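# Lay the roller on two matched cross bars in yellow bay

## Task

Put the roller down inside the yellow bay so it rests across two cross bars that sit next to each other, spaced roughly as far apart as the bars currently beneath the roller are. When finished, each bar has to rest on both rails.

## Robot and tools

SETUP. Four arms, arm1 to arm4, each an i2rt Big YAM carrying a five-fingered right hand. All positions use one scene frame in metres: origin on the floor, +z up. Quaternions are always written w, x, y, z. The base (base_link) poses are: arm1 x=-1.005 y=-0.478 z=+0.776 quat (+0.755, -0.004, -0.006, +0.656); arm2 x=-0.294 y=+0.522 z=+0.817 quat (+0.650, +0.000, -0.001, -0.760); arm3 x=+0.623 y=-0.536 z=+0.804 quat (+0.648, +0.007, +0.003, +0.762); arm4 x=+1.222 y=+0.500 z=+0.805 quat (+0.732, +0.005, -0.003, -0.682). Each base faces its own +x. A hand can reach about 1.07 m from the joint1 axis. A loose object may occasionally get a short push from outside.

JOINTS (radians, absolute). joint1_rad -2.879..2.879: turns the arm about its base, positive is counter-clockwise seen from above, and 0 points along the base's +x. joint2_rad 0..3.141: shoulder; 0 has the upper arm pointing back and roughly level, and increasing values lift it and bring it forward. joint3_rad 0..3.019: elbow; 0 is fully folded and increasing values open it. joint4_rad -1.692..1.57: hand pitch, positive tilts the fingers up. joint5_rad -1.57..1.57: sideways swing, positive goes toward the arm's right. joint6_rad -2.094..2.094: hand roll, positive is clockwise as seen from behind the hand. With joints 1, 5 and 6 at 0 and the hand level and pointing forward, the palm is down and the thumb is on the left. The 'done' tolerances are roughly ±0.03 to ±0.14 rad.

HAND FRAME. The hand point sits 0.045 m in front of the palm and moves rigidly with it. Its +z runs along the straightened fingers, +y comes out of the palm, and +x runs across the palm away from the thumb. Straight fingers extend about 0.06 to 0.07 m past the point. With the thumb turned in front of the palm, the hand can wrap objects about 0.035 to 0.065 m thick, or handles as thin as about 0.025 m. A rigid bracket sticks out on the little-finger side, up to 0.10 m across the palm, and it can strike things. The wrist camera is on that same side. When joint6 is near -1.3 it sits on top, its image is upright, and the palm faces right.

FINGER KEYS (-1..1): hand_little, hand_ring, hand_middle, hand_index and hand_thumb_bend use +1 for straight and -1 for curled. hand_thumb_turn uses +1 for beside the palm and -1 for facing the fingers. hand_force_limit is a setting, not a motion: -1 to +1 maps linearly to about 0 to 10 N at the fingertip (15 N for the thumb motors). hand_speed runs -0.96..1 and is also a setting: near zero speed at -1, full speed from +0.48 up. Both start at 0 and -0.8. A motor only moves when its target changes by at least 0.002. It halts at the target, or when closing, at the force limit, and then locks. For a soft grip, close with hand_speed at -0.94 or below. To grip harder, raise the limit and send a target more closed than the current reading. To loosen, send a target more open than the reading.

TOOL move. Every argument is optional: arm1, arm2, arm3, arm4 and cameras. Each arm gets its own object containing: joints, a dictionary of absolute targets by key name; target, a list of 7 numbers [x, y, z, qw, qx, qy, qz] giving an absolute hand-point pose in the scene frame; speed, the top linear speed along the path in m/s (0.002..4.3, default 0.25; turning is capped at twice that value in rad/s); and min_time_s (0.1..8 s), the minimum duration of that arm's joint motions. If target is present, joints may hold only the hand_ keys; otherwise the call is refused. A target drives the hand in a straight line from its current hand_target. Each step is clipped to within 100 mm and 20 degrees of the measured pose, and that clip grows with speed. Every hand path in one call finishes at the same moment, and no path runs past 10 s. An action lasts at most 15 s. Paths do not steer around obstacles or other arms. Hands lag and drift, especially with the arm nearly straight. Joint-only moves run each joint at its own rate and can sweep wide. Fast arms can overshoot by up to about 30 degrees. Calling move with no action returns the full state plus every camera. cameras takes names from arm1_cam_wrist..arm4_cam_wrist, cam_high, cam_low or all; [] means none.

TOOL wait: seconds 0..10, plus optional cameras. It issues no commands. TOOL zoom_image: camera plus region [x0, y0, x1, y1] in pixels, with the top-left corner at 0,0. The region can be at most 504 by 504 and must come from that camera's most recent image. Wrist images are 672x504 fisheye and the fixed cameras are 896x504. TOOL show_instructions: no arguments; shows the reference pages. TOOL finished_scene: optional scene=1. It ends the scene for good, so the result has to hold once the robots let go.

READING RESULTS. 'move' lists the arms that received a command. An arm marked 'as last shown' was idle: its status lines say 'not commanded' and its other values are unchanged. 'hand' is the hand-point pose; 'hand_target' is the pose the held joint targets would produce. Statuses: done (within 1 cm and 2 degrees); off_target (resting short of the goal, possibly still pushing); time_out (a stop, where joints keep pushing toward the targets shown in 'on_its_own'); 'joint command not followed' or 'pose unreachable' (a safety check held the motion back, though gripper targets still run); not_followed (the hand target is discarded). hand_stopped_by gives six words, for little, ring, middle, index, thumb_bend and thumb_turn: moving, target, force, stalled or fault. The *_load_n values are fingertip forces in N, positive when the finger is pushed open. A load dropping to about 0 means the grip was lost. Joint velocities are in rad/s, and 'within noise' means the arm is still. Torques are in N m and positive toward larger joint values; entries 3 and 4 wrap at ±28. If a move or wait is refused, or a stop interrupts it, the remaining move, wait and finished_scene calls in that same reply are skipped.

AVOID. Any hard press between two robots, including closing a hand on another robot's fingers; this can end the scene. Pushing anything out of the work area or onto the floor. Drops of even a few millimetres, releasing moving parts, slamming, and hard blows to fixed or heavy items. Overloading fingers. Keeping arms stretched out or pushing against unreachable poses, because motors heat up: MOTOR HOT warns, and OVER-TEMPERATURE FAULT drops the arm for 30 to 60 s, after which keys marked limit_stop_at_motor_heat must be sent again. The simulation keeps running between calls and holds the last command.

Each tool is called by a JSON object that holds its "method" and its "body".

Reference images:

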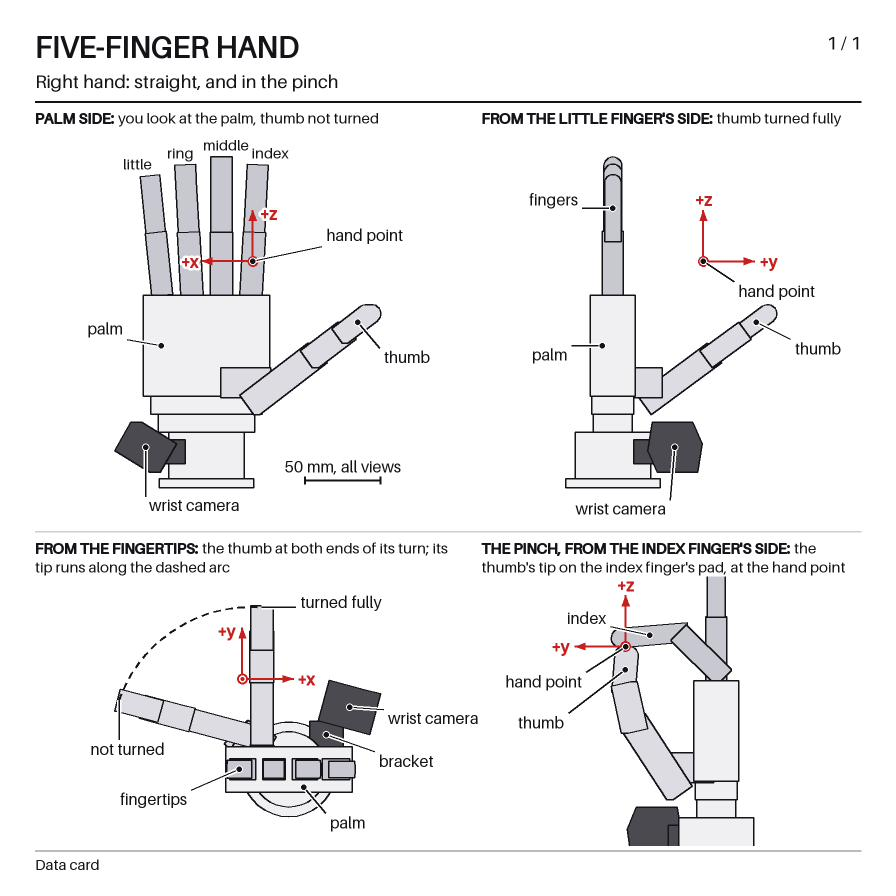

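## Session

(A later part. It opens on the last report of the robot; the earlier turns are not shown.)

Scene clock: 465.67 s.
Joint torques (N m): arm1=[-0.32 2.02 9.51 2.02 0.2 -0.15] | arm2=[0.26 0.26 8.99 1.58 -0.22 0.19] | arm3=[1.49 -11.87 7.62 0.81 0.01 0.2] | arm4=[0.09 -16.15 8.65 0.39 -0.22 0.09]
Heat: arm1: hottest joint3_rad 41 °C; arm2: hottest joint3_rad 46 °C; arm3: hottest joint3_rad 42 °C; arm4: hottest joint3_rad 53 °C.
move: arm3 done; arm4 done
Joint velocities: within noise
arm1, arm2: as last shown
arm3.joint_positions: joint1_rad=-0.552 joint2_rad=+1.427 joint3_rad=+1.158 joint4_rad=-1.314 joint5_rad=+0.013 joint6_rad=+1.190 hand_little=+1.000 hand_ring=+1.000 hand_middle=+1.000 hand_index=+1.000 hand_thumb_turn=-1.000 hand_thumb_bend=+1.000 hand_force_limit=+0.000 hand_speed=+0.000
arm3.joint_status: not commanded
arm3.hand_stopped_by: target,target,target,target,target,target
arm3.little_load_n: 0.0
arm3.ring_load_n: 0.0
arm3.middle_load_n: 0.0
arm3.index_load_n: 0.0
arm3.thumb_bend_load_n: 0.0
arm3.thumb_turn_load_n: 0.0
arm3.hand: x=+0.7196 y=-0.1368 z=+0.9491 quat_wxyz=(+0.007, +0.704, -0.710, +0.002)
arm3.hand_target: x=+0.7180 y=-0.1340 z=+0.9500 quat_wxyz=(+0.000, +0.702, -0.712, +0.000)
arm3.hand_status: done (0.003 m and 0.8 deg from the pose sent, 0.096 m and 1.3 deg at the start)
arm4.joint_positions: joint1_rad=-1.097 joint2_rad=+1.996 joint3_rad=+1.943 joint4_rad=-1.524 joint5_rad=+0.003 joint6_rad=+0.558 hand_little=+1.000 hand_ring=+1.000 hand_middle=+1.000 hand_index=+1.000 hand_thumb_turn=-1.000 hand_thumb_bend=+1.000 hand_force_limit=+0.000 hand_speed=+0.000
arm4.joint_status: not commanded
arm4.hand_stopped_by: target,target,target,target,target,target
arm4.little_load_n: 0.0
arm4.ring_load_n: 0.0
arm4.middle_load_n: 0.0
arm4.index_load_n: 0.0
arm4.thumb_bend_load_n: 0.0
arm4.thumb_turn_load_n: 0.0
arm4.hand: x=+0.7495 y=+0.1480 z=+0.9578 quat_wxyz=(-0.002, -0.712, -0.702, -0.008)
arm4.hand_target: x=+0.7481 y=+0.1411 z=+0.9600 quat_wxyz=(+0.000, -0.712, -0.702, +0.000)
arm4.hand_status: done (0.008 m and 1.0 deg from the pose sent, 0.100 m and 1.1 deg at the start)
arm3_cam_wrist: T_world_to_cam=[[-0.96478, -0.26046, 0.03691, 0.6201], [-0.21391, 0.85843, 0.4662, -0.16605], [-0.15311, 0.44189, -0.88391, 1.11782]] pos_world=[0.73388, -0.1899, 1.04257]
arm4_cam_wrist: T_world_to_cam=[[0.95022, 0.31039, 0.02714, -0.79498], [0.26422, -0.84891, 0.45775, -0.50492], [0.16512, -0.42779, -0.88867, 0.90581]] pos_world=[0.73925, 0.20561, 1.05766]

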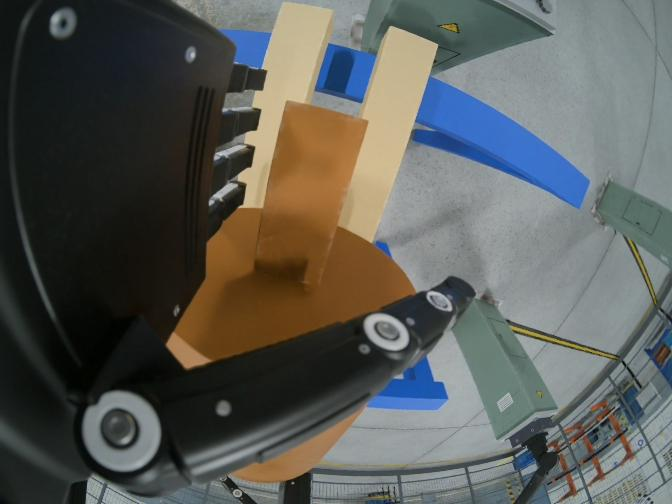

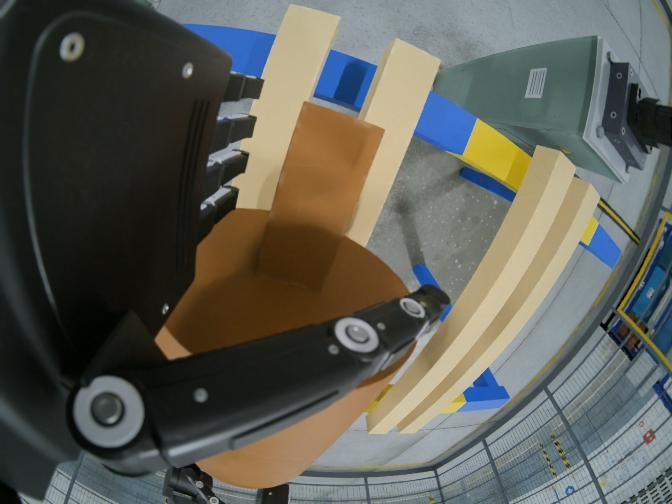

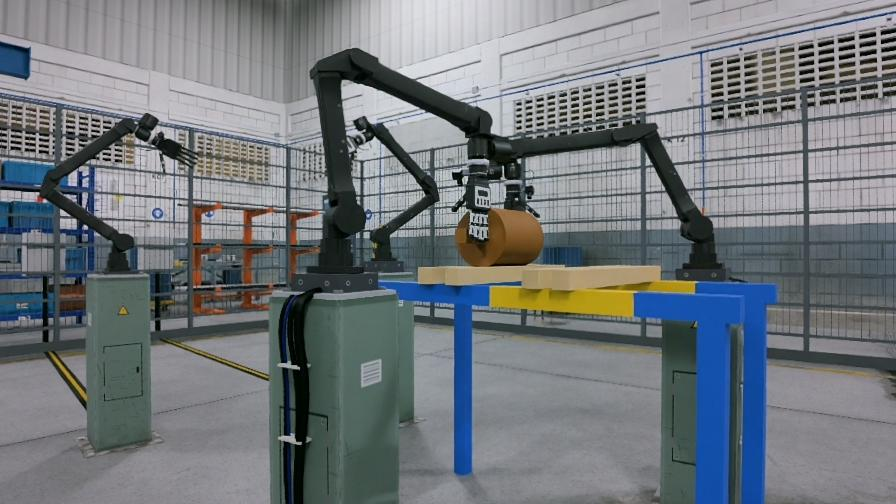

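{"method": "move", "body": {"arm3": {"target": [0.720, -0.127, 0.888, 0, 0.702, -0.712, 0], "speed": 0.12}, "arm4": {"target": [0.755, 0.129, 0.890, 0, 0.712, 0.702, 0], "speed": 0.12}, "cameras": ["arm3_cam_wrist", "arm4_cam_wrist", "cam_low", "cam_high"]}}

{"method": "zoom_image", "body": {"camera": "cam_low", "region": [420, 130, 580, 290]}}

Scene clock: 491.50 s.
Joint torques (N m): arm1=[-0.26 2.02 9.51 2.03 0.21 -0.14] | arm2=[0.21 0.15 8.96 1.57 -0.22 0.18] | arm3=[1.44 -12.1 7.05 0.8 0.01 0.19] | arm4=[0.62 -14.8 7.82 0.44 -0.19 0.07]
Heat: arm1: hottest joint3_rad 41 °C; arm2: hottest joint3_rad 47 °C; arm3: hottest joint3_rad 44 °C; arm4: hottest joint3_rad 48 °C.
move: arm3 done; arm4 off_target
Joint velocities: within noise
arm1, arm2: as last shown
arm3.joint_positions: joint1_rad=-0.552 joint2_rad=+1.498 joint3_rad=+1.069 joint4_rad=-1.147 joint5_rad=+0.013 joint6_rad=+1.190 hand_little=+1.000 hand_ring=+1.000 hand_middle=+1.000 hand_index=+1.000 hand_thumb_turn=-1.000 hand_thumb_bend=+1.000 hand_force_limit=+0.000 hand_speed=+0.000
arm3.joint_status: not commanded
arm3.hand_stopped_by: target,target,target,target,target,target
arm3.little_load_n: 0.0
arm3.ring_load_n: 0.0
arm3.middle_load_n: 0.0
arm3.index_load_n: 0.0
arm3.thumb_bend_load_n: 0.0
arm3.thumb_turn_load_n: 0.0
arm3.hand: x=+0.7219 y=-0.1289 z=+0.8896 quat_wxyz=(+0.003, +0.704, -0.710, +0.001)
arm3.hand_target: x=+0.7200 y=-0.1270 z=+0.8880 quat_wxyz=(+0.000, +0.702, -0.712, +0.000)
arm3.hand_status: done (0.003 m and 0.5 deg from the pose sent, 0.062 m and 0.8 deg at the start)
arm4.joint_positions: joint1_rad=-1.082 joint2_rad=+2.008 joint3_rad=+1.814 joint4_rad=-1.358 joint5_rad=+0.003 joint6_rad=+0.579 hand_little=+1.000 hand_ring=+1.000 hand_middle=+1.000 hand_index=+1.000 hand_thumb_turn=-1.000 hand_thumb_bend=+1.000 hand_force_limit=+0.000 hand_speed=+0.000
arm4.joint_status: not commanded
arm4.hand_stopped_by: target,target,target,target,target,target
arm4.little_load_n: 0.0
arm4.ring_load_n: 0.0
arm4.middle_load_n: 0.0
arm4.index_load_n: 0.5
arm4.thumb_bend_load_n: 0.0
arm4.thumb_turn_load_n: 0.0
arm4.hand: x=+0.7515 y=+0.1375 z=+0.9006 quat_wxyz=(+0.001, -0.714, -0.700, +0.004)
arm4.hand_target: x=+0.7553 y=+0.1291 z=+0.8902 quat_wxyz=(+0.000, -0.712, -0.702, +0.000)
arm4.hand_status: off_target (0.014 m and 0.6 deg from the pose sent, 0.071 m and 1.0 deg at the start)
pictures: arm3_cam_wrist, arm4_cam_wrist, cam_high, cam_low
arm3_cam_wrist: T_world_to_cam=[[-0.96498, -0.26026, 0.03272, 0.63045], [-0.21477, 0.85554, 0.47109, -0.14873], [-0.1506, 0.44756, -0.88148, 1.05883]] pos_world=[0.73589, -0.18257, 0.98278]
arm4_cam_wrist: T_world_to_cam=[[0.95233, 0.30505, 0.00265, -0.77086], [0.26917, -0.84435, 0.46327, -0.49752], [0.14356, -0.44047, -0.88621, 0.86589]] pos_world=[0.74372, 0.19648, 0.99989]

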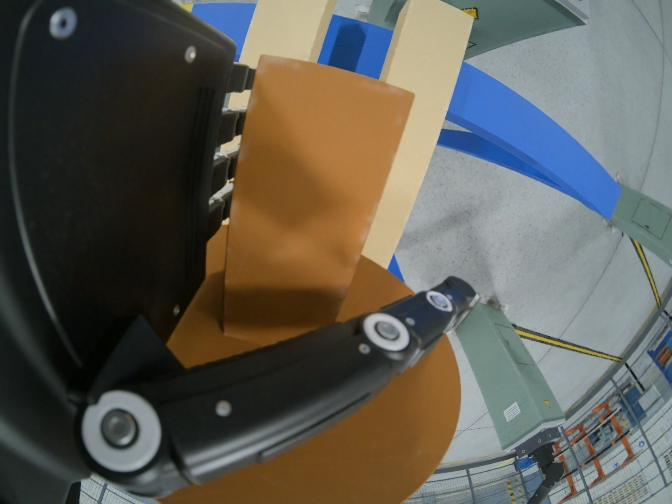

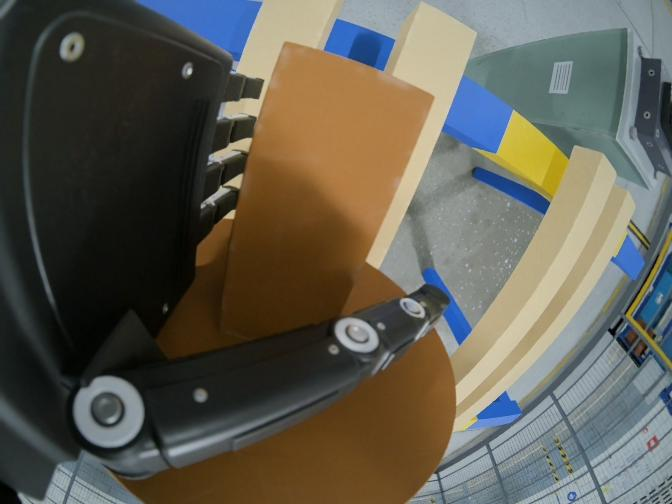

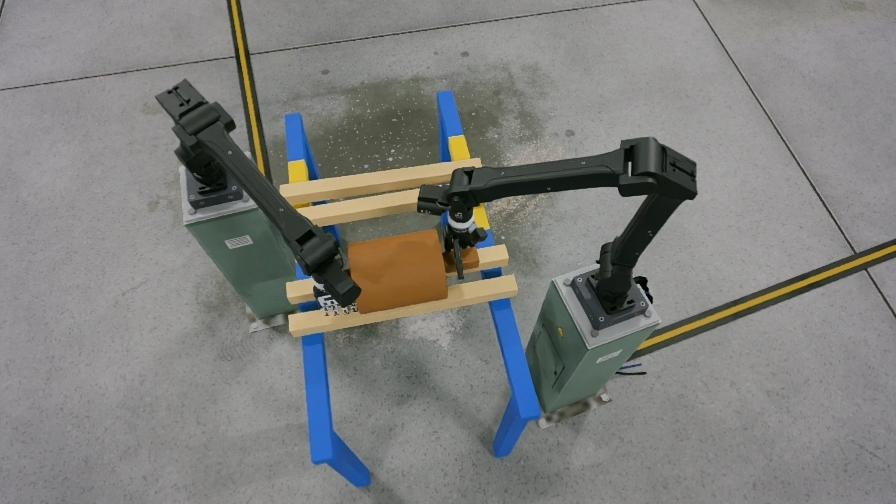

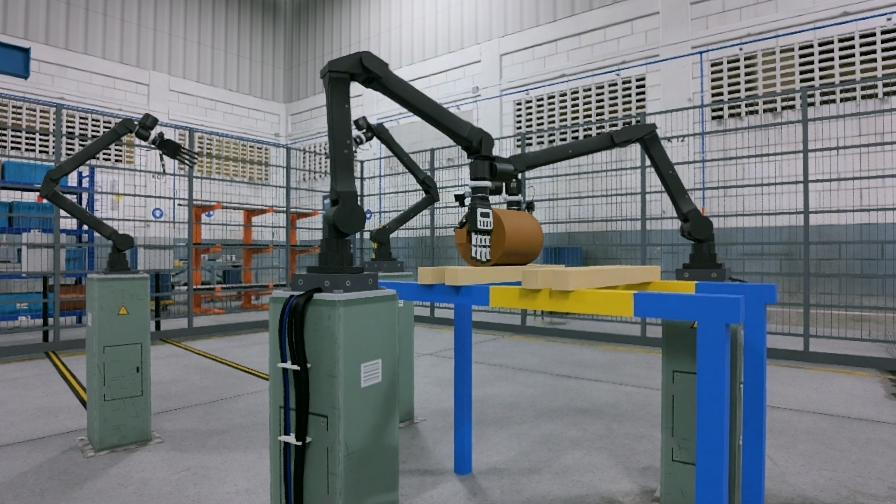

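Scaled by 3.150 from the camera's image (finer frame: 1280x720).

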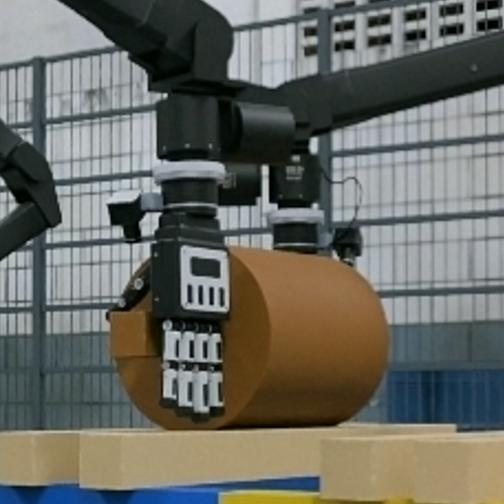

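{"method": "move", "body": {"arm3": {"target": [0.710, -0.126, 0.887, 0, 0.702, -0.712, 0], "speed": 0.08}, "arm4": {"target": [0.773, 0.130, 0.879, 0, 0.712, 0.702, 0], "speed": 0.08}}}

{"method": "move", "body": {"arm3": {"joints": {"hand_index": -0.5, "hand_middle": -0.5, "hand_ring": -0.5, "hand_little": -0.5, "hand_speed": -0.5, "hand_force_limit": -0.5}}, "arm4": {"joints": {"hand_index": -0.5, "hand_middle": -0.5, "hand_ring": -0.5, "hand_little": -0.5, "hand_speed": -0.5, "hand_force_limit": -0.5}}, "cameras": ["arm3_cam_wrist", "arm4_cam_wrist", "cam_low", "cam_high"]}}

{"method": "zoom_image", "body": {"camera": "cam_low", "region": [420, 170, 540, 290]}}

Scene clock: 518.70 s.
Joint torques (N m): arm1=[-0.26 1.96 9.51 2.02 0.21 -0.15] | arm2=[0.15 0.21 8.98 1.58 -0.22 0.19] | arm3=[1.55 -12.51 6.82 0.77 -0.02 0.21] | arm4=[1.38 -14.62 6 0.08 -0.32 0.16]
Heat: arm1: hottest joint3_rad 41 °C; arm2: hottest joint3_rad 47 °C; arm3: hottest joint3_rad 44 °C; arm4: hottest joint3_rad 46 °C.
move: arm3 done; arm4 off_target
Joint velocities: within noise
arm1, arm2: as last shown
arm3.joint_positions: joint1_rad=-0.529 joint2_rad=+1.498 joint3_rad=+1.062 joint4_rad=-1.142 joint5_rad=+0.014 joint6_rad=+1.212 hand_little=+1.000 hand_ring=+1.000 hand_middle=+1.000 hand_index=+1.000 hand_thumb_turn=-1.000 hand_thumb_bend=+1.000 hand_force_limit=+0.000 hand_speed=+0.000
arm3.joint_status: not commanded
arm3.hand_stopped_by: target,target,target,target,target,target
arm3.little_load_n: 0.5
arm3.ring_load_n: 0.0
arm3.middle_load_n: 0.0
arm3.index_load_n: 0.0
arm3.thumb_bend_load_n: 0.0
arm3.thumb_turn_load_n: 0.0
arm3.hand: x=+0.7127 y=-0.1270 z=+0.8874 quat_wxyz=(+0.004, +0.704, -0.710, +0.001)
arm3.hand_target: x=+0.7101 y=-0.1260 z=+0.8869 quat_wxyz=(+0.000, +0.702, -0.712, +0.000)
arm3.hand_status: done (0.003 m and 0.6 deg from the pose sent, 0.013 m and 0.5 deg at the start)
arm4.joint_positions: joint1_rad=-1.078 joint2_rad=+1.975 joint3_rad=+1.752 joint4_rad=-1.295 joint5_rad=+0.007 joint6_rad=+0.595 hand_little=+1.000 hand_ring=+1.000 hand_middle=+1.000 hand_index=+1.000 hand_thumb_turn=-1.000 hand_thumb_bend=+1.000 hand_force_limit=+0.000 hand_speed=+0.000
arm4.joint_status: not commanded
arm4.hand_stopped_by: target,target,target,target,target,target
arm4.little_load_n: 0.0
arm4.ring_load_n: 0.0
arm4.middle_load_n: 0.5
arm4.index_load_n: 0.0
arm4.thumb_bend_load_n: 0.0
arm4.thumb_turn_load_n: 0.5
arm4.hand: x=+0.7555 y=+0.1373 z=+0.8961 quat_wxyz=(+0.006, -0.718, -0.696, +0.020)
arm4.hand_target: x=+0.7731 y=+0.1306 z=+0.8795 quat_wxyz=(+0.000, -0.712, -0.702, +0.000)
arm4.hand_status: off_target (0.025 m and 2.6 deg from the pose sent, 0.031 m and 0.6 deg at the start)
pictures: none

Scene clock: 520.27 s.
Joint torques (N m): arm1=[-0.26 1.96 9.54 2.03 0.21 -0.15] | arm2=[0.26 0.21 8.98 1.58 -0.22 0.19] | arm3=[1.38 -13.98 7.72 0.13 -0.3 0.14] | arm4=[0.5 -15.74 8.14 -0.06 -0.27 0.05]
Heat: arm1: hottest joint3_rad 41 °C; arm2: hottest joint3_rad 47 °C; arm3: hottest joint3_rad 44 °C; arm4: hottest joint3_rad 45 °C.
move: arm3 off_target; arm4 off_target
Joint velocities: within noise
arm1, arm2: as last shown
arm3.joint_positions: joint1_rad=-0.529 joint2_rad=+1.514 joint3_rad=+1.048 joint4_rad=-1.127 joint5_rad=+0.020 joint6_rad=+1.218 hand_little=-0.327 hand_ring=-0.281 hand_middle=-0.281 hand_index=-0.282 hand_thumb_turn=-1.000 hand_thumb_bend=+1.000 hand_force_limit=-0.500 hand_speed=-0.500
arm3.joint_status: hand_little off_target (ended at -0.327, target -0.500); hand_ring off_target (ended at -0.281, target -0.500); hand_middle off_target (ended at -0.281, target -0.500); hand_index off_target (ended at -0.282, target -0.500); the others done
arm3.hand_stopped_by: force,force,force,force,target,target
arm3.little_load_n: 3.0
arm3.ring_load_n: 0.0
arm3.middle_load_n: 0.0
arm3.index_load_n: 0.0
arm3.thumb_bend_load_n: 0.0
arm3.thumb_turn_load_n: 0.0
arm3.hand: x=+0.7128 y=-0.1297 z=+0.8761 quat_wxyz=(+0.010, +0.702, -0.712, +0.007)
arm3.hand_target: x=+0.7101 y=-0.1260 z=+0.8871 quat_wxyz=(+0.000, +0.702, -0.712, +0.000)
arm3.hand_status: not commanded
arm4.joint_positions: joint1_rad=-1.068 joint2_rad=+1.991 joint3_rad=+1.723 joint4_rad=-1.294 joint5_rad=+0.006 joint6_rad=+0.599 hand_little=-0.467 hand_ring=-0.421 hand_middle=-0.422 hand_index=-0.500 hand_thumb_turn=-1.000 hand_thumb_bend=+1.000 hand_force_limit=-0.500 hand_speed=-0.500
arm4.joint_status: hand_little off_target (ended at -0.467, target -0.500); hand_ring off_target (ended at -0.421, target -0.500); hand_middle off_target (ended at -0.422, target -0.500); the others done
arm4.hand_stopped_by: force,force,force,target,target,target
arm4.little_load_n: 0.5
arm4.ring_load_n: 0.0
arm4.middle_load_n: 0.0
arm4.index_load_n: 0.0
arm4.thumb_bend_load_n: -0.5
arm4.thumb_turn_load_n: 0.0
arm4.hand: x=+0.7683 y=+0.1381 z=+0.8775 quat_wxyz=(+0.001, -0.716, -0.698, -0.001)
arm4.hand_target: x=+0.7731 y=+0.1306 z=+0.8795 quat_wxyz=(+0.000, -0.712, -0.702, +0.000)
arm4.hand_status: not commanded
pictures: arm3_cam_wrist, arm4_cam_wrist, cam_high, cam_low
arm3_cam_wrist: T_world_to_cam=[[-0.96629, -0.25479, 0.03695, 0.61985], [-0.21061, 0.86482, 0.45578, -0.13204], [-0.14808, 0.43263, -0.88933, 1.04909]] pos_world=[0.7265, -0.18175, 0.97026]
arm4_cam_wrist: T_world_to_cam=[[0.95402, 0.29953, 0.0116, -0.79534], [0.261, -0.8491, 0.45924, -0.48039], [0.14741, -0.43509, -0.88824, 0.8413]] pos_world=[0.76014, 0.19637, 0.97712]

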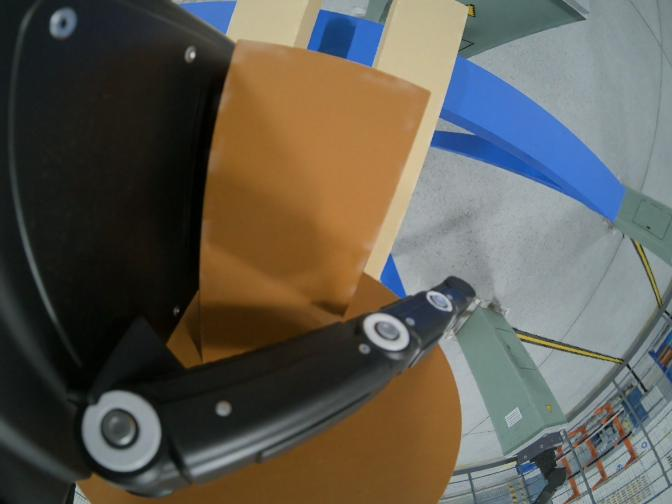

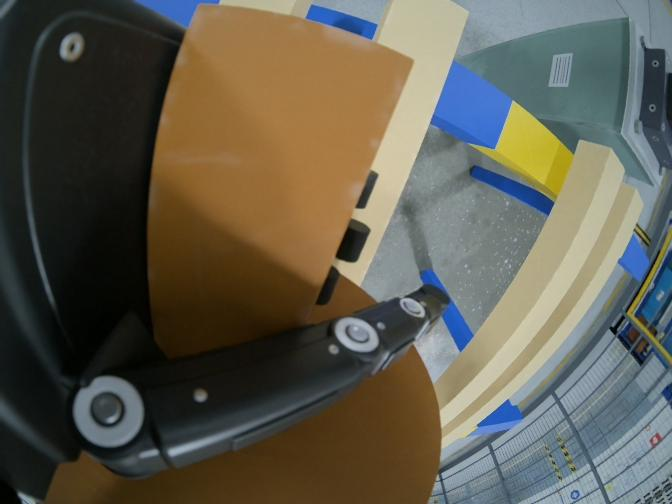

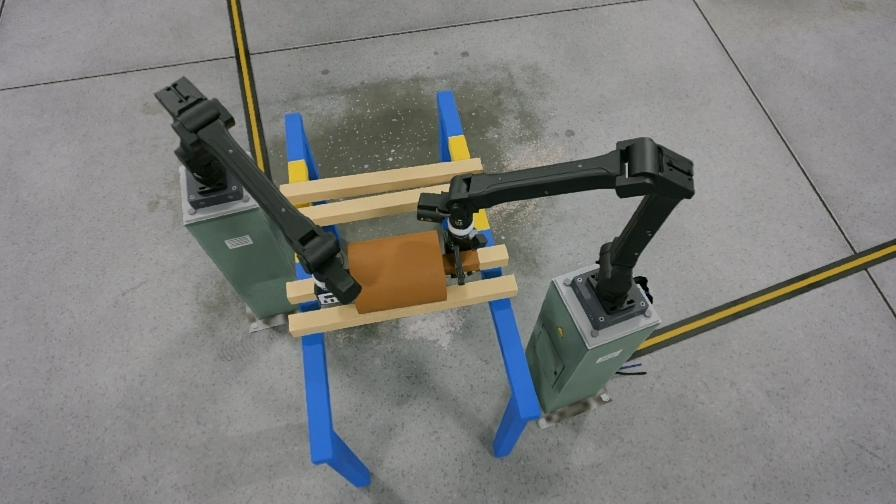

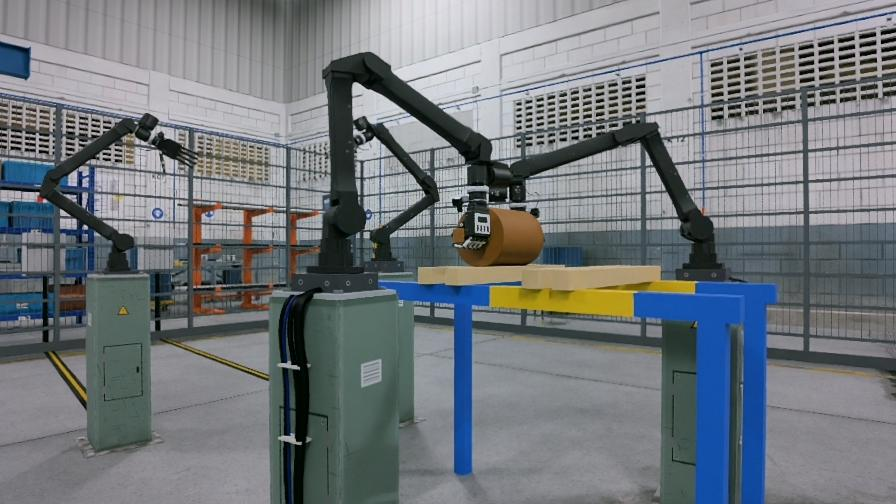

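Scaled by 4.200 from the camera's image (finer frame: 1280x720).

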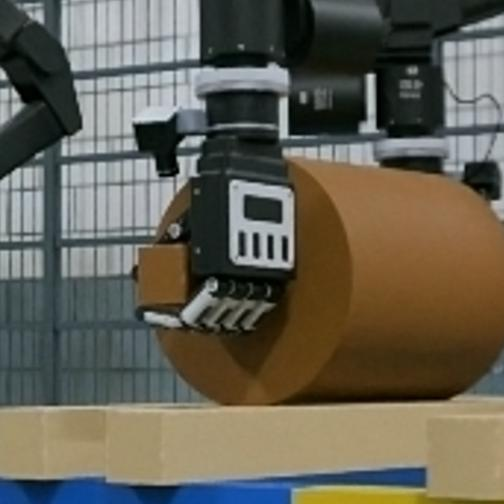

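{"method": "move", "body": {"arm3": {"joints": {"hand_thumb_bend": -0.3, "hand_speed": -0.5, "hand_force_limit": -0.5}}, "arm4": {"joints": {"hand_thumb_bend": -0.3, "hand_speed": -0.5, "hand_force_limit": -0.5}}}}

{"method": "move", "body": {"arm3": {"joints": {"hand_index": -0.6, "hand_middle": -0.6, "hand_ring": -0.6, "hand_little": -0.4, "hand_force_limit": -0.2}}, "arm4": {"joints": {"hand_index": -0.65, "hand_middle": -0.65, "hand_ring": -0.65, "hand_little": -0.65, "hand_force_limit": -0.2}}, "cameras": ["arm3_cam_wrist", "arm4_cam_wrist", "cam_low"]}}

Scene clock: 538.37 s.
Joint torques (N m): arm1=[-0.32 1.9 9.51 2.04 0.21 -0.14] | arm2=[0.21 0.21 8.98 1.57 -0.22 0.18] | arm3=[1.44 -13.8 7.73 0.13 -0.26 0.18] | arm4=[0.67 -15.68 8.1 -0.08 -0.28 0.02]
Heat: arm1: hottest joint3_rad 41 °C; arm2: hottest joint3_rad 47 °C; arm3: hottest joint3_rad 44 °C; arm4: hottest joint3_rad 45 °C.
move: arm3 off_target; arm4 off_target
Joint velocities: within noise
arm1, arm2: as last shown
arm3.joint_positions: joint1_rad=-0.528 joint2_rad=+1.513 joint3_rad=+1.048 joint4_rad=-1.127 joint5_rad=+0.018 joint6_rad=+1.215 hand_little=-0.326 hand_ring=-0.281 hand_middle=-0.281 hand_index=-0.282 hand_thumb_turn=-1.000 hand_thumb_bend=+0.555 hand_force_limit=-0.500 hand_speed=-0.500
arm3.joint_status: hand_thumb_bend off_target (ended at +0.555, target -0.300); the others done
arm3.hand_stopped_by: force,force,force,force,force,target
arm3.little_load_n: 7.0
arm3.ring_load_n: 0.0
arm3.middle_load_n: 0.5
arm3.index_load_n: 0.0
arm3.thumb_bend_load_n: 4.5
arm3.thumb_turn_load_n: 2.0
arm3.hand: x=+0.7123 y=-0.1297 z=+0.8766 quat_wxyz=(+0.009, +0.703, -0.711, +0.006)
arm3.hand_target: x=+0.7100 y=-0.1260 z=+0.8870 quat_wxyz=(+0.000, +0.702, -0.712, +0.000)
arm3.hand_status: not commanded
arm4.joint_positions: joint1_rad=-1.068 joint2_rad=+1.990 joint3_rad=+1.723 joint4_rad=-1.295 joint5_rad=+0.006 joint6_rad=+0.602 hand_little=-0.467 hand_ring=-0.421 hand_middle=-0.422 hand_index=-0.500 hand_thumb_turn=-1.000 hand_thumb_bend=+0.791 hand_force_limit=-0.500 hand_speed=-0.500
arm4.joint_status: hand_thumb_bend off_target (ended at +0.791, target -0.300); the others done
arm4.hand_stopped_by: force,force,force,target,force,target
arm4.little_load_n: 0.0
arm4.ring_load_n: 0.0
arm4.middle_load_n: 0.0
arm4.index_load_n: 0.0
arm4.thumb_bend_load_n: 2.5
arm4.thumb_turn_load_n: 0.0
arm4.hand: x=+0.7684 y=+0.1381 z=+0.8779 quat_wxyz=(+0.001, -0.717, -0.697, -0.001)
arm4.hand_target: x=+0.7731 y=+0.1306 z=+0.8795 quat_wxyz=(+0.000, -0.712, -0.702, +0.000)
arm4.hand_status: not commanded
pictures: none

Scene clock: 538.90 s.
Joint torques (N m): arm1=[-0.21 1.96 9.51 2.03 0.2 -0.15] | arm2=[0.26 0.26 8.98 1.58 -0.22 0.19] | arm3=[1.49 -14.04 7.86 0.12 -0.44 0.18] | arm4=[0.62 -15.74 8.16 -0.08 -0.22 0]
Heat: arm1: hottest joint3_rad 41 °C; arm2: hottest joint3_rad 47 °C; arm3: hottest joint3_rad 44 °C; arm4: hottest joint3_rad 45 °C.
move: arm3 off_target; arm4 off_target
Joint velocities: within noise
arm1.joint_positions: joint1_rad=-0.078 joint2_rad=+0.628 joint3_rad=+1.375 joint4_rad=-1.214 joint5_rad=+0.151 joint6_rad=-1.217 hand_little=+1.000 hand_ring=+1.000 hand_middle=+1.000 hand_index=+1.000 hand_thumb_turn=+1.000 hand_thumb_bend=+1.000 hand_force_limit=+0.000 hand_speed=-0.800
arm1.joint_status: not commanded
arm1.hand_stopped_by: target,target,target,target,target,target
arm1.little_load_n: 0.0
arm1.ring_load_n: 0.0
arm1.middle_load_n: 0.0
arm1.index_load_n: 0.0
arm1.thumb_bend_load_n: 0.0
arm1.thumb_turn_load_n: 0.0
arm1.hand: x=-0.8871 y=-0.2563 z=+1.2843 quat_wxyz=(-0.349, +0.761, +0.374, +0.398)
arm1.hand_target: x=-0.8876 y=-0.2578 z=+1.2924 quat_wxyz=(-0.356, +0.757, +0.372, +0.403)
arm1.hand_status: not commanded
arm2.joint_positions: joint1_rad=-0.309 joint2_rad=+0.613 joint3_rad=+1.400 joint4_rad=-1.280 joint5_rad=-0.255 joint6_rad=-1.443 hand_little=+1.000 hand_ring=+1.000 hand_middle=+1.000 hand_index=+1.000 hand_thumb_turn=+1.000 hand_thumb_bend=+1.000 hand_force_limit=+0.000 hand_speed=-0.800
arm2.joint_status: not commanded
arm2.hand_stopped_by: target,target,target,target,target,target
arm2.little_load_n: 0.0
arm2.ring_load_n: 0.0
arm2.middle_load_n: 0.0
arm2.index_load_n: 0.0
arm2.thumb_bend_load_n: 0.0
arm2.thumb_turn_load_n: 0.0
arm2.hand: x=-0.4104 y=+0.3052 z=+1.3269 quat_wxyz=(+0.352, +0.457, -0.721, +0.384)
arm2.hand_target: x=-0.4099 y=+0.3063 z=+1.3357 quat_wxyz=(+0.359, +0.455, -0.716, +0.388)
arm2.hand_status: not commanded
arm3.joint_positions: joint1_rad=-0.528 joint2_rad=+1.513 joint3_rad=+1.046 joint4_rad=-1.127 joint5_rad=+0.023 joint6_rad=+1.214 hand_little=-0.327 hand_ring=-0.320 hand_middle=-0.322 hand_index=-0.357 hand_thumb_turn=-1.000 hand_thumb_bend=+0.556 hand_force_limit=-0.200 hand_speed=-0.500
arm3.joint_status: hand_little off_target (ended at -0.327, target -0.400); hand_ring off_target (ended at -0.320, target -0.600); hand_middle off_target (ended at -0.322, target -0.600); hand_index off_target (ended at -0.357, target -0.600); the others done
arm3.hand_stopped_by: force,force,force,force,force,target
arm3.little_load_n: 1.0
arm3.ring_load_n: 1.5
arm3.middle_load_n: 0.0
arm3.index_load_n: 13.5
arm3.thumb_bend_load_n: 6.0
arm3.thumb_turn_load_n: 0.0
arm3.hand: x=+0.7125 y=-0.1309 z=+0.8754 quat_wxyz=(+0.010, +0.704, -0.711, +0.009)
arm3.hand_target: x=+0.7100 y=-0.1261 z=+0.8870 quat_wxyz=(+0.000, +0.702, -0.712, +0.000)
arm3.hand_status: not commanded
arm4.joint_positions: joint1_rad=-1.068 joint2_rad=+1.990 joint3_rad=+1.723 joint4_rad=-1.295 joint5_rad=+0.004 joint6_rad=+0.604 hand_little=-0.506 hand_ring=-0.545 hand_middle=-0.548 hand_index=-0.537 hand_thumb_turn=-1.000 hand_thumb_bend=+0.792 hand_force_limit=-0.200 hand_speed=-0.500
arm4.joint_status: hand_little off_target (ended at -0.506, target -0.650); hand_ring off_target (ended at -0.545, target -0.650); hand_middle off_target (ended at -0.548, target -0.650); hand_index off_target (ended at -0.537, target -0.650); the others done
arm4.hand_stopped_by: force,force,force,force,force,target
arm4.little_load_n: 0.0
arm4.ring_load_n: 13.5
arm4.middle_load_n: 11.0
arm4.index_load_n: 3.5
arm4.thumb_bend_load_n: 10.0
arm4.thumb_turn_load_n: 0.0
arm4.hand: x=+0.7686 y=+0.1378 z=+0.8776 quat_wxyz=(+0.001, -0.718, -0.696, -0.001)
arm4.hand_target: x=+0.7730 y=+0.1305 z=+0.8795 quat_wxyz=(+0.000, -0.712, -0.702, +0.000)
arm4.hand_status: not commanded
arm3_cam_wrist: T_world_to_cam=[[-0.96517, -0.2592, 0.03553, 0.61919], [-0.21562, 0.86499, 0.4531, -0.12466], [-0.14817, 0.42966, -0.89075, 1.04987]] pos_world=[0.72631, -0.18276, 0.96966]
arm4_cam_wrist: T_world_to_cam=[[0.95548, 0.29479, 0.01264, -0.79688], [0.2562, -0.85015, 0.46001, -0.47754], [0.14635, -0.43629, -0.88782, 0.84192]] pos_world=[0.76054, 0.19625, 0.97722]

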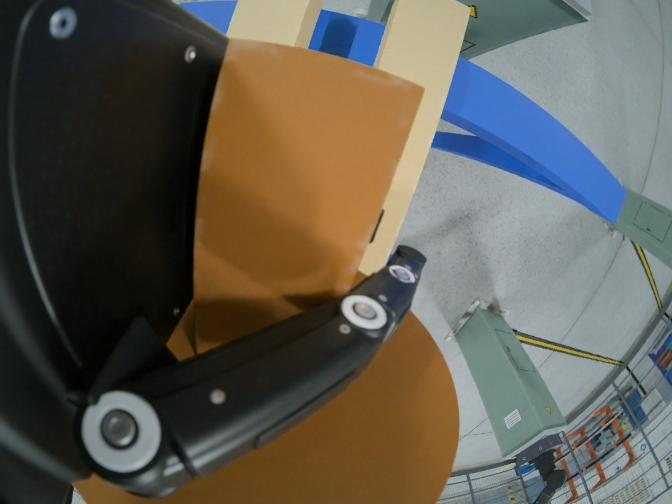

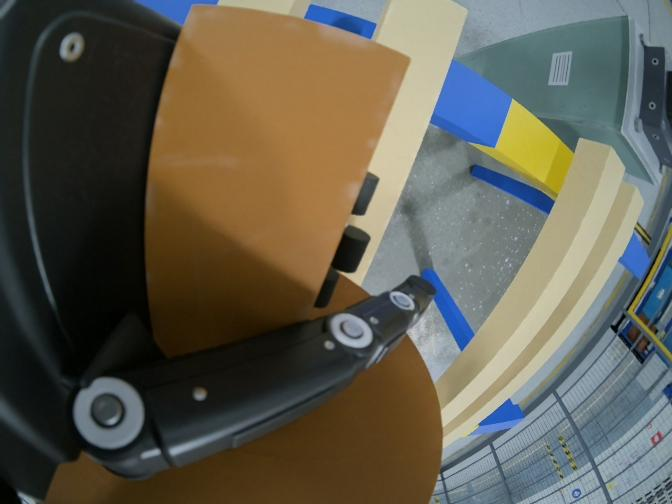

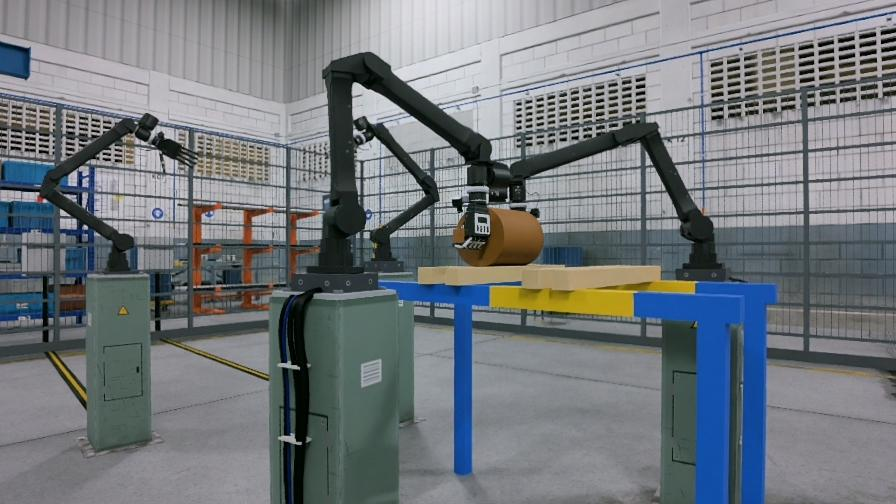

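{"method": "move", "body": {"arm3": {"target": [0.712, -0.128, 0.925, 0, 0.702, -0.712, 0], "speed": 0.06}, "arm4": {"target": [0.770, 0.133, 0.925, 0, 0.712, 0.702, 0], "speed": 0.06}, "cameras": ["arm3_cam_wrist", "arm4_cam_wrist", "cam_low", "cam_high"]}}

{"method": "zoom_image", "body": {"camera": "cam_low", "region": [420, 170, 600, 300]}}

Scene clock: 550.23 s.
Joint torques (N m): arm1=[-0.32 1.96 9.48 2.06 0.2 -0.14] | arm2=[0.21 0.26 8.99 1.58 -0.22 0.19] | arm3=[1.08 -17.79 11.69 -2.61 -0.45 0.07] | arm4=[-0.26 -18.61 12.45 -2.41 0.06 -0.39]
Heat: arm1: hottest joint3_rad 41 °C; arm2: hottest joint3_rad 47 °C; arm3: hottest joint3_rad 45 °C; arm4: hottest joint3_rad 45 °C.
move: arm3 off_target; arm4 off_target
Joint velocities: within noise
arm1, arm2: as last shown
arm2.ring_load_n: 0.5
arm3.joint_positions: joint1_rad=-0.527 joint2_rad=+1.513 joint3_rad=+1.046 joint4_rad=-1.156 joint5_rad=+0.023 joint6_rad=+1.221 hand_little=-0.326 hand_ring=-0.320 hand_middle=-0.322 hand_index=-0.357 hand_thumb_turn=-1.000 hand_thumb_bend=+0.556 hand_force_limit=-0.200 hand_speed=-0.500
arm3.joint_status: not commanded
arm3.hand_stopped_by: force,force,force,force,force,target
arm3.little_load_n: 8.0
arm3.ring_load_n: 7.0
arm3.middle_load_n: 0.0
arm3.index_load_n: 7.5
arm3.thumb_bend_load_n: 7.0
arm3.thumb_turn_load_n: 0.0
arm3.hand: x=+0.7096 y=-0.1378 z=+0.8755 quat_wxyz=(+0.023, +0.701, -0.712, +0.015)
arm3.hand_target: x=+0.7111 y=-0.1292 z=+0.9224 quat_wxyz=(-0.001, +0.702, -0.712, -0.001)
arm3.hand_status: off_target (0.051 m and 3.1 deg from the pose sent, 0.050 m and 1.5 deg at the start)
arm4.joint_positions: joint1_rad=-1.063 joint2_rad=+1.999 joint3_rad=+1.740 joint4_rad=-1.332 joint5_rad=-0.002 joint6_rad=+0.641 hand_little=-0.506 hand_ring=-0.545 hand_middle=-0.548 hand_index=-0.537 hand_thumb_turn=-1.000 hand_thumb_bend=+0.792 hand_force_limit=-0.200 hand_speed=-0.500
arm4.joint_status: not commanded
arm4.hand_stopped_by: force,force,force,force,force,target
arm4.little_load_n: 0.0
arm4.ring_load_n: 15.5
arm4.middle_load_n: 12.5
arm4.index_load_n: 4.5
arm4.thumb_bend_load_n: 8.5
arm4.thumb_turn_load_n: 0.0
arm4.hand: x=+0.7731 y=+0.1345 z=+0.8805 quat_wxyz=(-0.005, -0.729, -0.685, -0.014)
arm4.hand_target: x=+0.7710 y=+0.1336 z=+0.9236 quat_wxyz=(+0.001, -0.713, -0.702, +0.001)
arm4.hand_status: off_target (0.045 m and 3.3 deg from the pose sent, 0.048 m and 0.9 deg at the start)
pictures: arm3_cam_wrist, arm4_cam_wrist, cam_high, cam_low
arm3_cam_wrist: T_world_to_cam=[[-0.96608, -0.25291, 0.05226, 0.60144], [-0.20652, 0.87809, 0.43164, -0.10529], [-0.15505, 0.4062, -0.90053, 1.06264]] pos_world=[0.72406, -0.18708, 0.97095]
arm4_cam_wrist: T_world_to_cam=[[0.96372, 0.26374, 0.04105, -0.82745], [0.21653, -0.86242, 0.45754, -0.44847], [0.15607, -0.43205, -0.88824, 0.83462]] pos_world=[0.76428, 0.19206, 0.98051]

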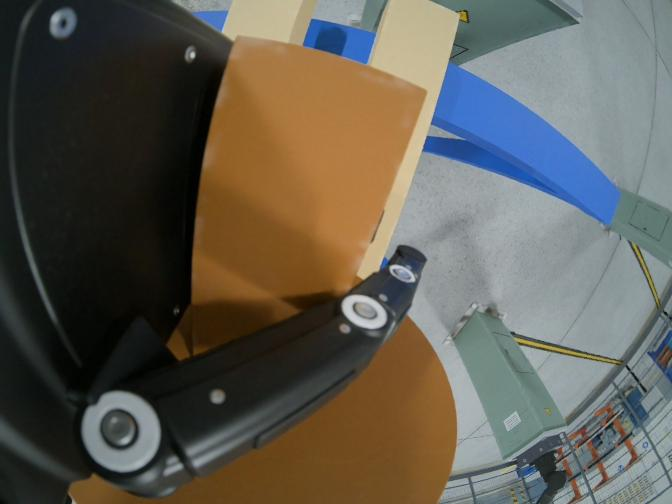

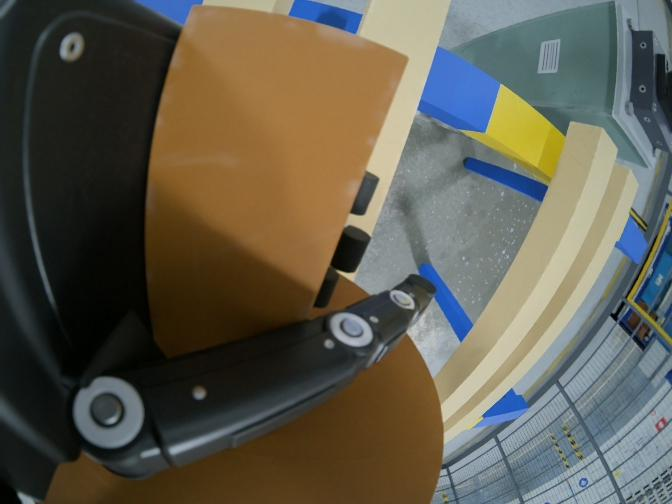

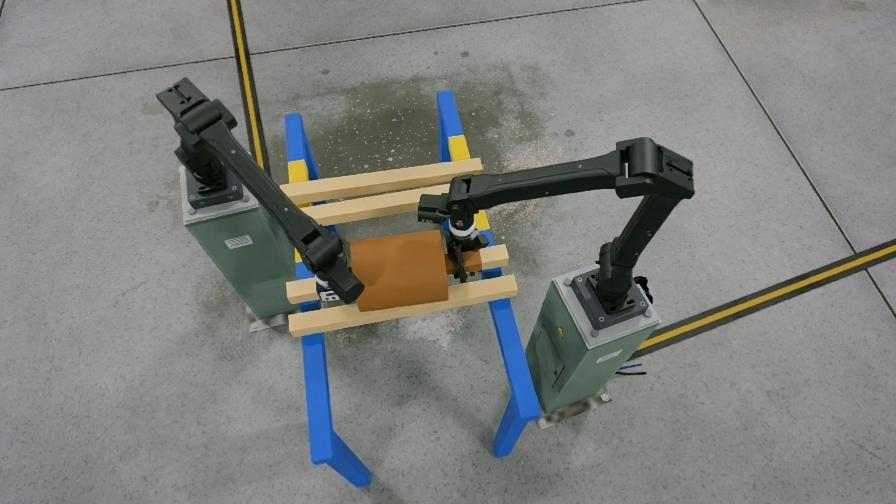

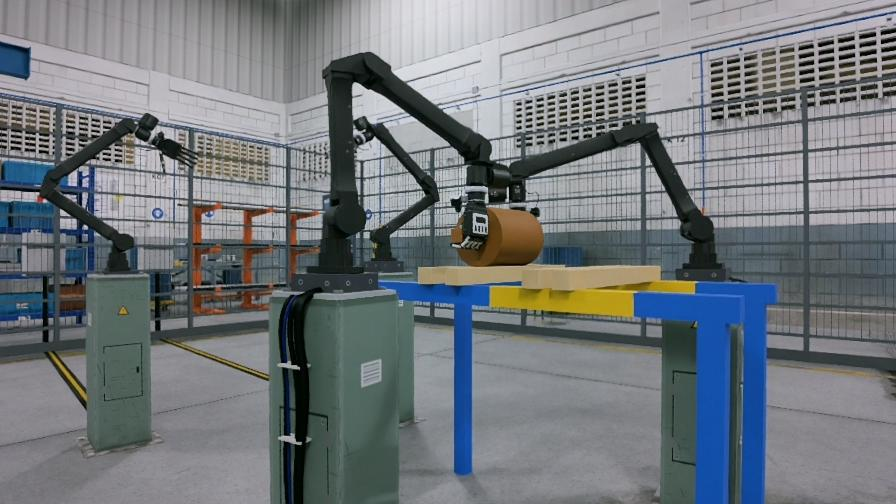

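Scaled by 2.800 from the camera's image (finer frame: 1280x720).

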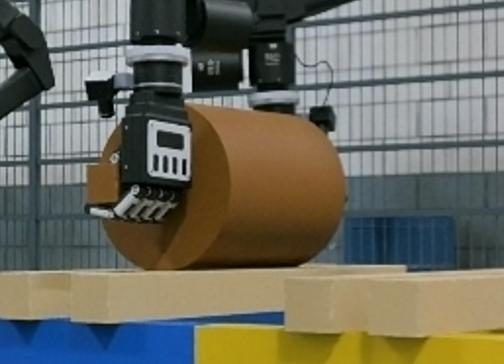

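{"method": "move", "body": {"arm3": {"target": [0.712, -0.124, 0.96, 0, 0.702, -0.712, 0], "speed": 0.08}, "arm4": {"target": [0.770, 0.129, 0.96, 0, 0.712, 0.702, 0], "speed": 0.08}, "cameras": ["cam_low", "cam_high"]}}

{"method": "zoom_image", "body": {"camera": "cam_low", "region": [420, 170, 600, 300]}}

Scene clock: 563.07 s.
Joint torques (N m): arm1=[-0.32 1.9 9.5 2.02 0.21 -0.15] | arm2=[0.21 0.21 8.96 1.59 -0.22 0.19] | arm3=[1.2 -17.55 14.19 -2.59 -0.64 0.09] | arm4=[-0.44 -19.96 13.49 -2.52 0.44 -0.51]
Heat: arm1: hottest joint3_rad 41 °C; arm2: hottest joint3_rad 47 °C; arm3: hottest joint3_rad 49 °C; arm4: hottest joint3_rad 47 °C.
move: arm3 off_target; arm4 off_target
Joint velocities: within noise
arm1, arm2: as last shown
arm2.ring_load_n: 0.0
arm3.joint_positions: joint1_rad=-0.524 joint2_rad=+1.489 joint3_rad=+1.085 joint4_rad=-1.251 joint5_rad=+0.027 joint6_rad=+1.224 hand_little=-0.326 hand_ring=-0.320 hand_middle=-0.322 hand_index=-0.357 hand_thumb_turn=-1.000 hand_thumb_bend=+0.556 hand_force_limit=-0.200 hand_speed=-0.500
arm3.joint_status: not commanded
arm3.hand_stopped_by: force,force,force,force,force,target
arm3.little_load_n: 13.5
arm3.ring_load_n: 9.0
arm3.middle_load_n: 0.0
arm3.index_load_n: 1.5
arm3.thumb_bend_load_n: 7.0
arm3.thumb_turn_load_n: 0.5
arm3.hand: x=+0.7068 y=-0.1448 z=+0.8987 quat_wxyz=(+0.036, +0.702, -0.711, +0.023)
arm3.hand_target: x=+0.7107 y=-0.1271 z=+0.9572 quat_wxyz=(-0.001, +0.702, -0.712, -0.001)
arm3.hand_status: off_target (0.065 m and 4.9 deg from the pose sent, 0.086 m and 3.1 deg at the start)
arm4.joint_positions: joint1_rad=-1.054 joint2_rad=+2.004 joint3_rad=+1.803 joint4_rad=-1.414 joint5_rad=-0.010 joint6_rad=+0.661 hand_little=-0.506 hand_ring=-0.545 hand_middle=-0.548 hand_index=-0.537 hand_thumb_turn=-1.000 hand_thumb_bend=+0.792 hand_force_limit=-0.200 hand_speed=-0.500
arm4.joint_status: not commanded
arm4.hand_stopped_by: force,force,force,force,force,target
arm4.little_load_n: 6.0
arm4.ring_load_n: 19.5
arm4.middle_load_n: 12.0
arm4.index_load_n: 1.0
arm4.thumb_bend_load_n: 8.5
arm4.thumb_turn_load_n: -4.5
arm4.hand: x=+0.7758 y=+0.1280 z=+0.9023 quat_wxyz=(-0.011, -0.732, -0.680, -0.026)
arm4.hand_target: x=+0.7717 y=+0.1300 z=+0.9580 quat_wxyz=(+0.001, -0.713, -0.701, +0.002)
arm4.hand_status: off_target (0.058 m and 4.7 deg from the pose sent, 0.080 m and 3.3 deg at the start)
pictures: cam_high, cam_low

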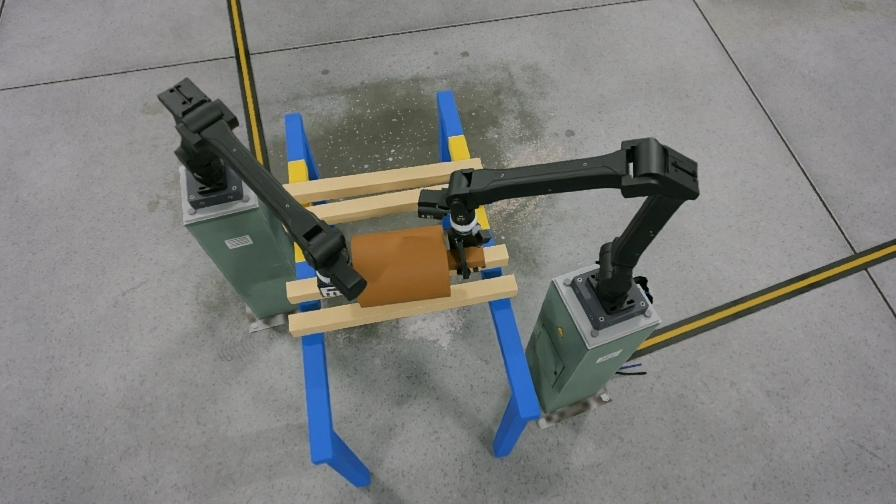

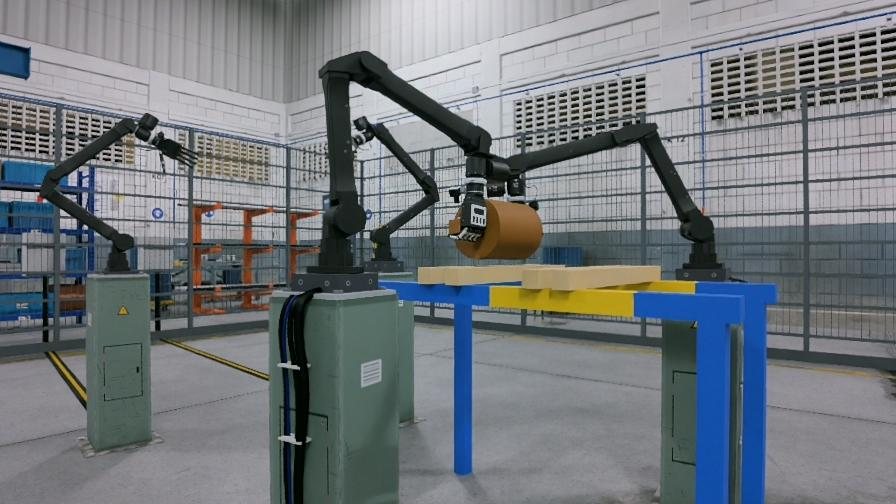

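Scaled by 2.800 from the camera's image (finer frame: 1280x720).

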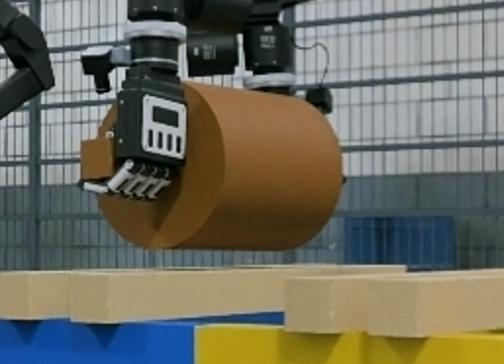

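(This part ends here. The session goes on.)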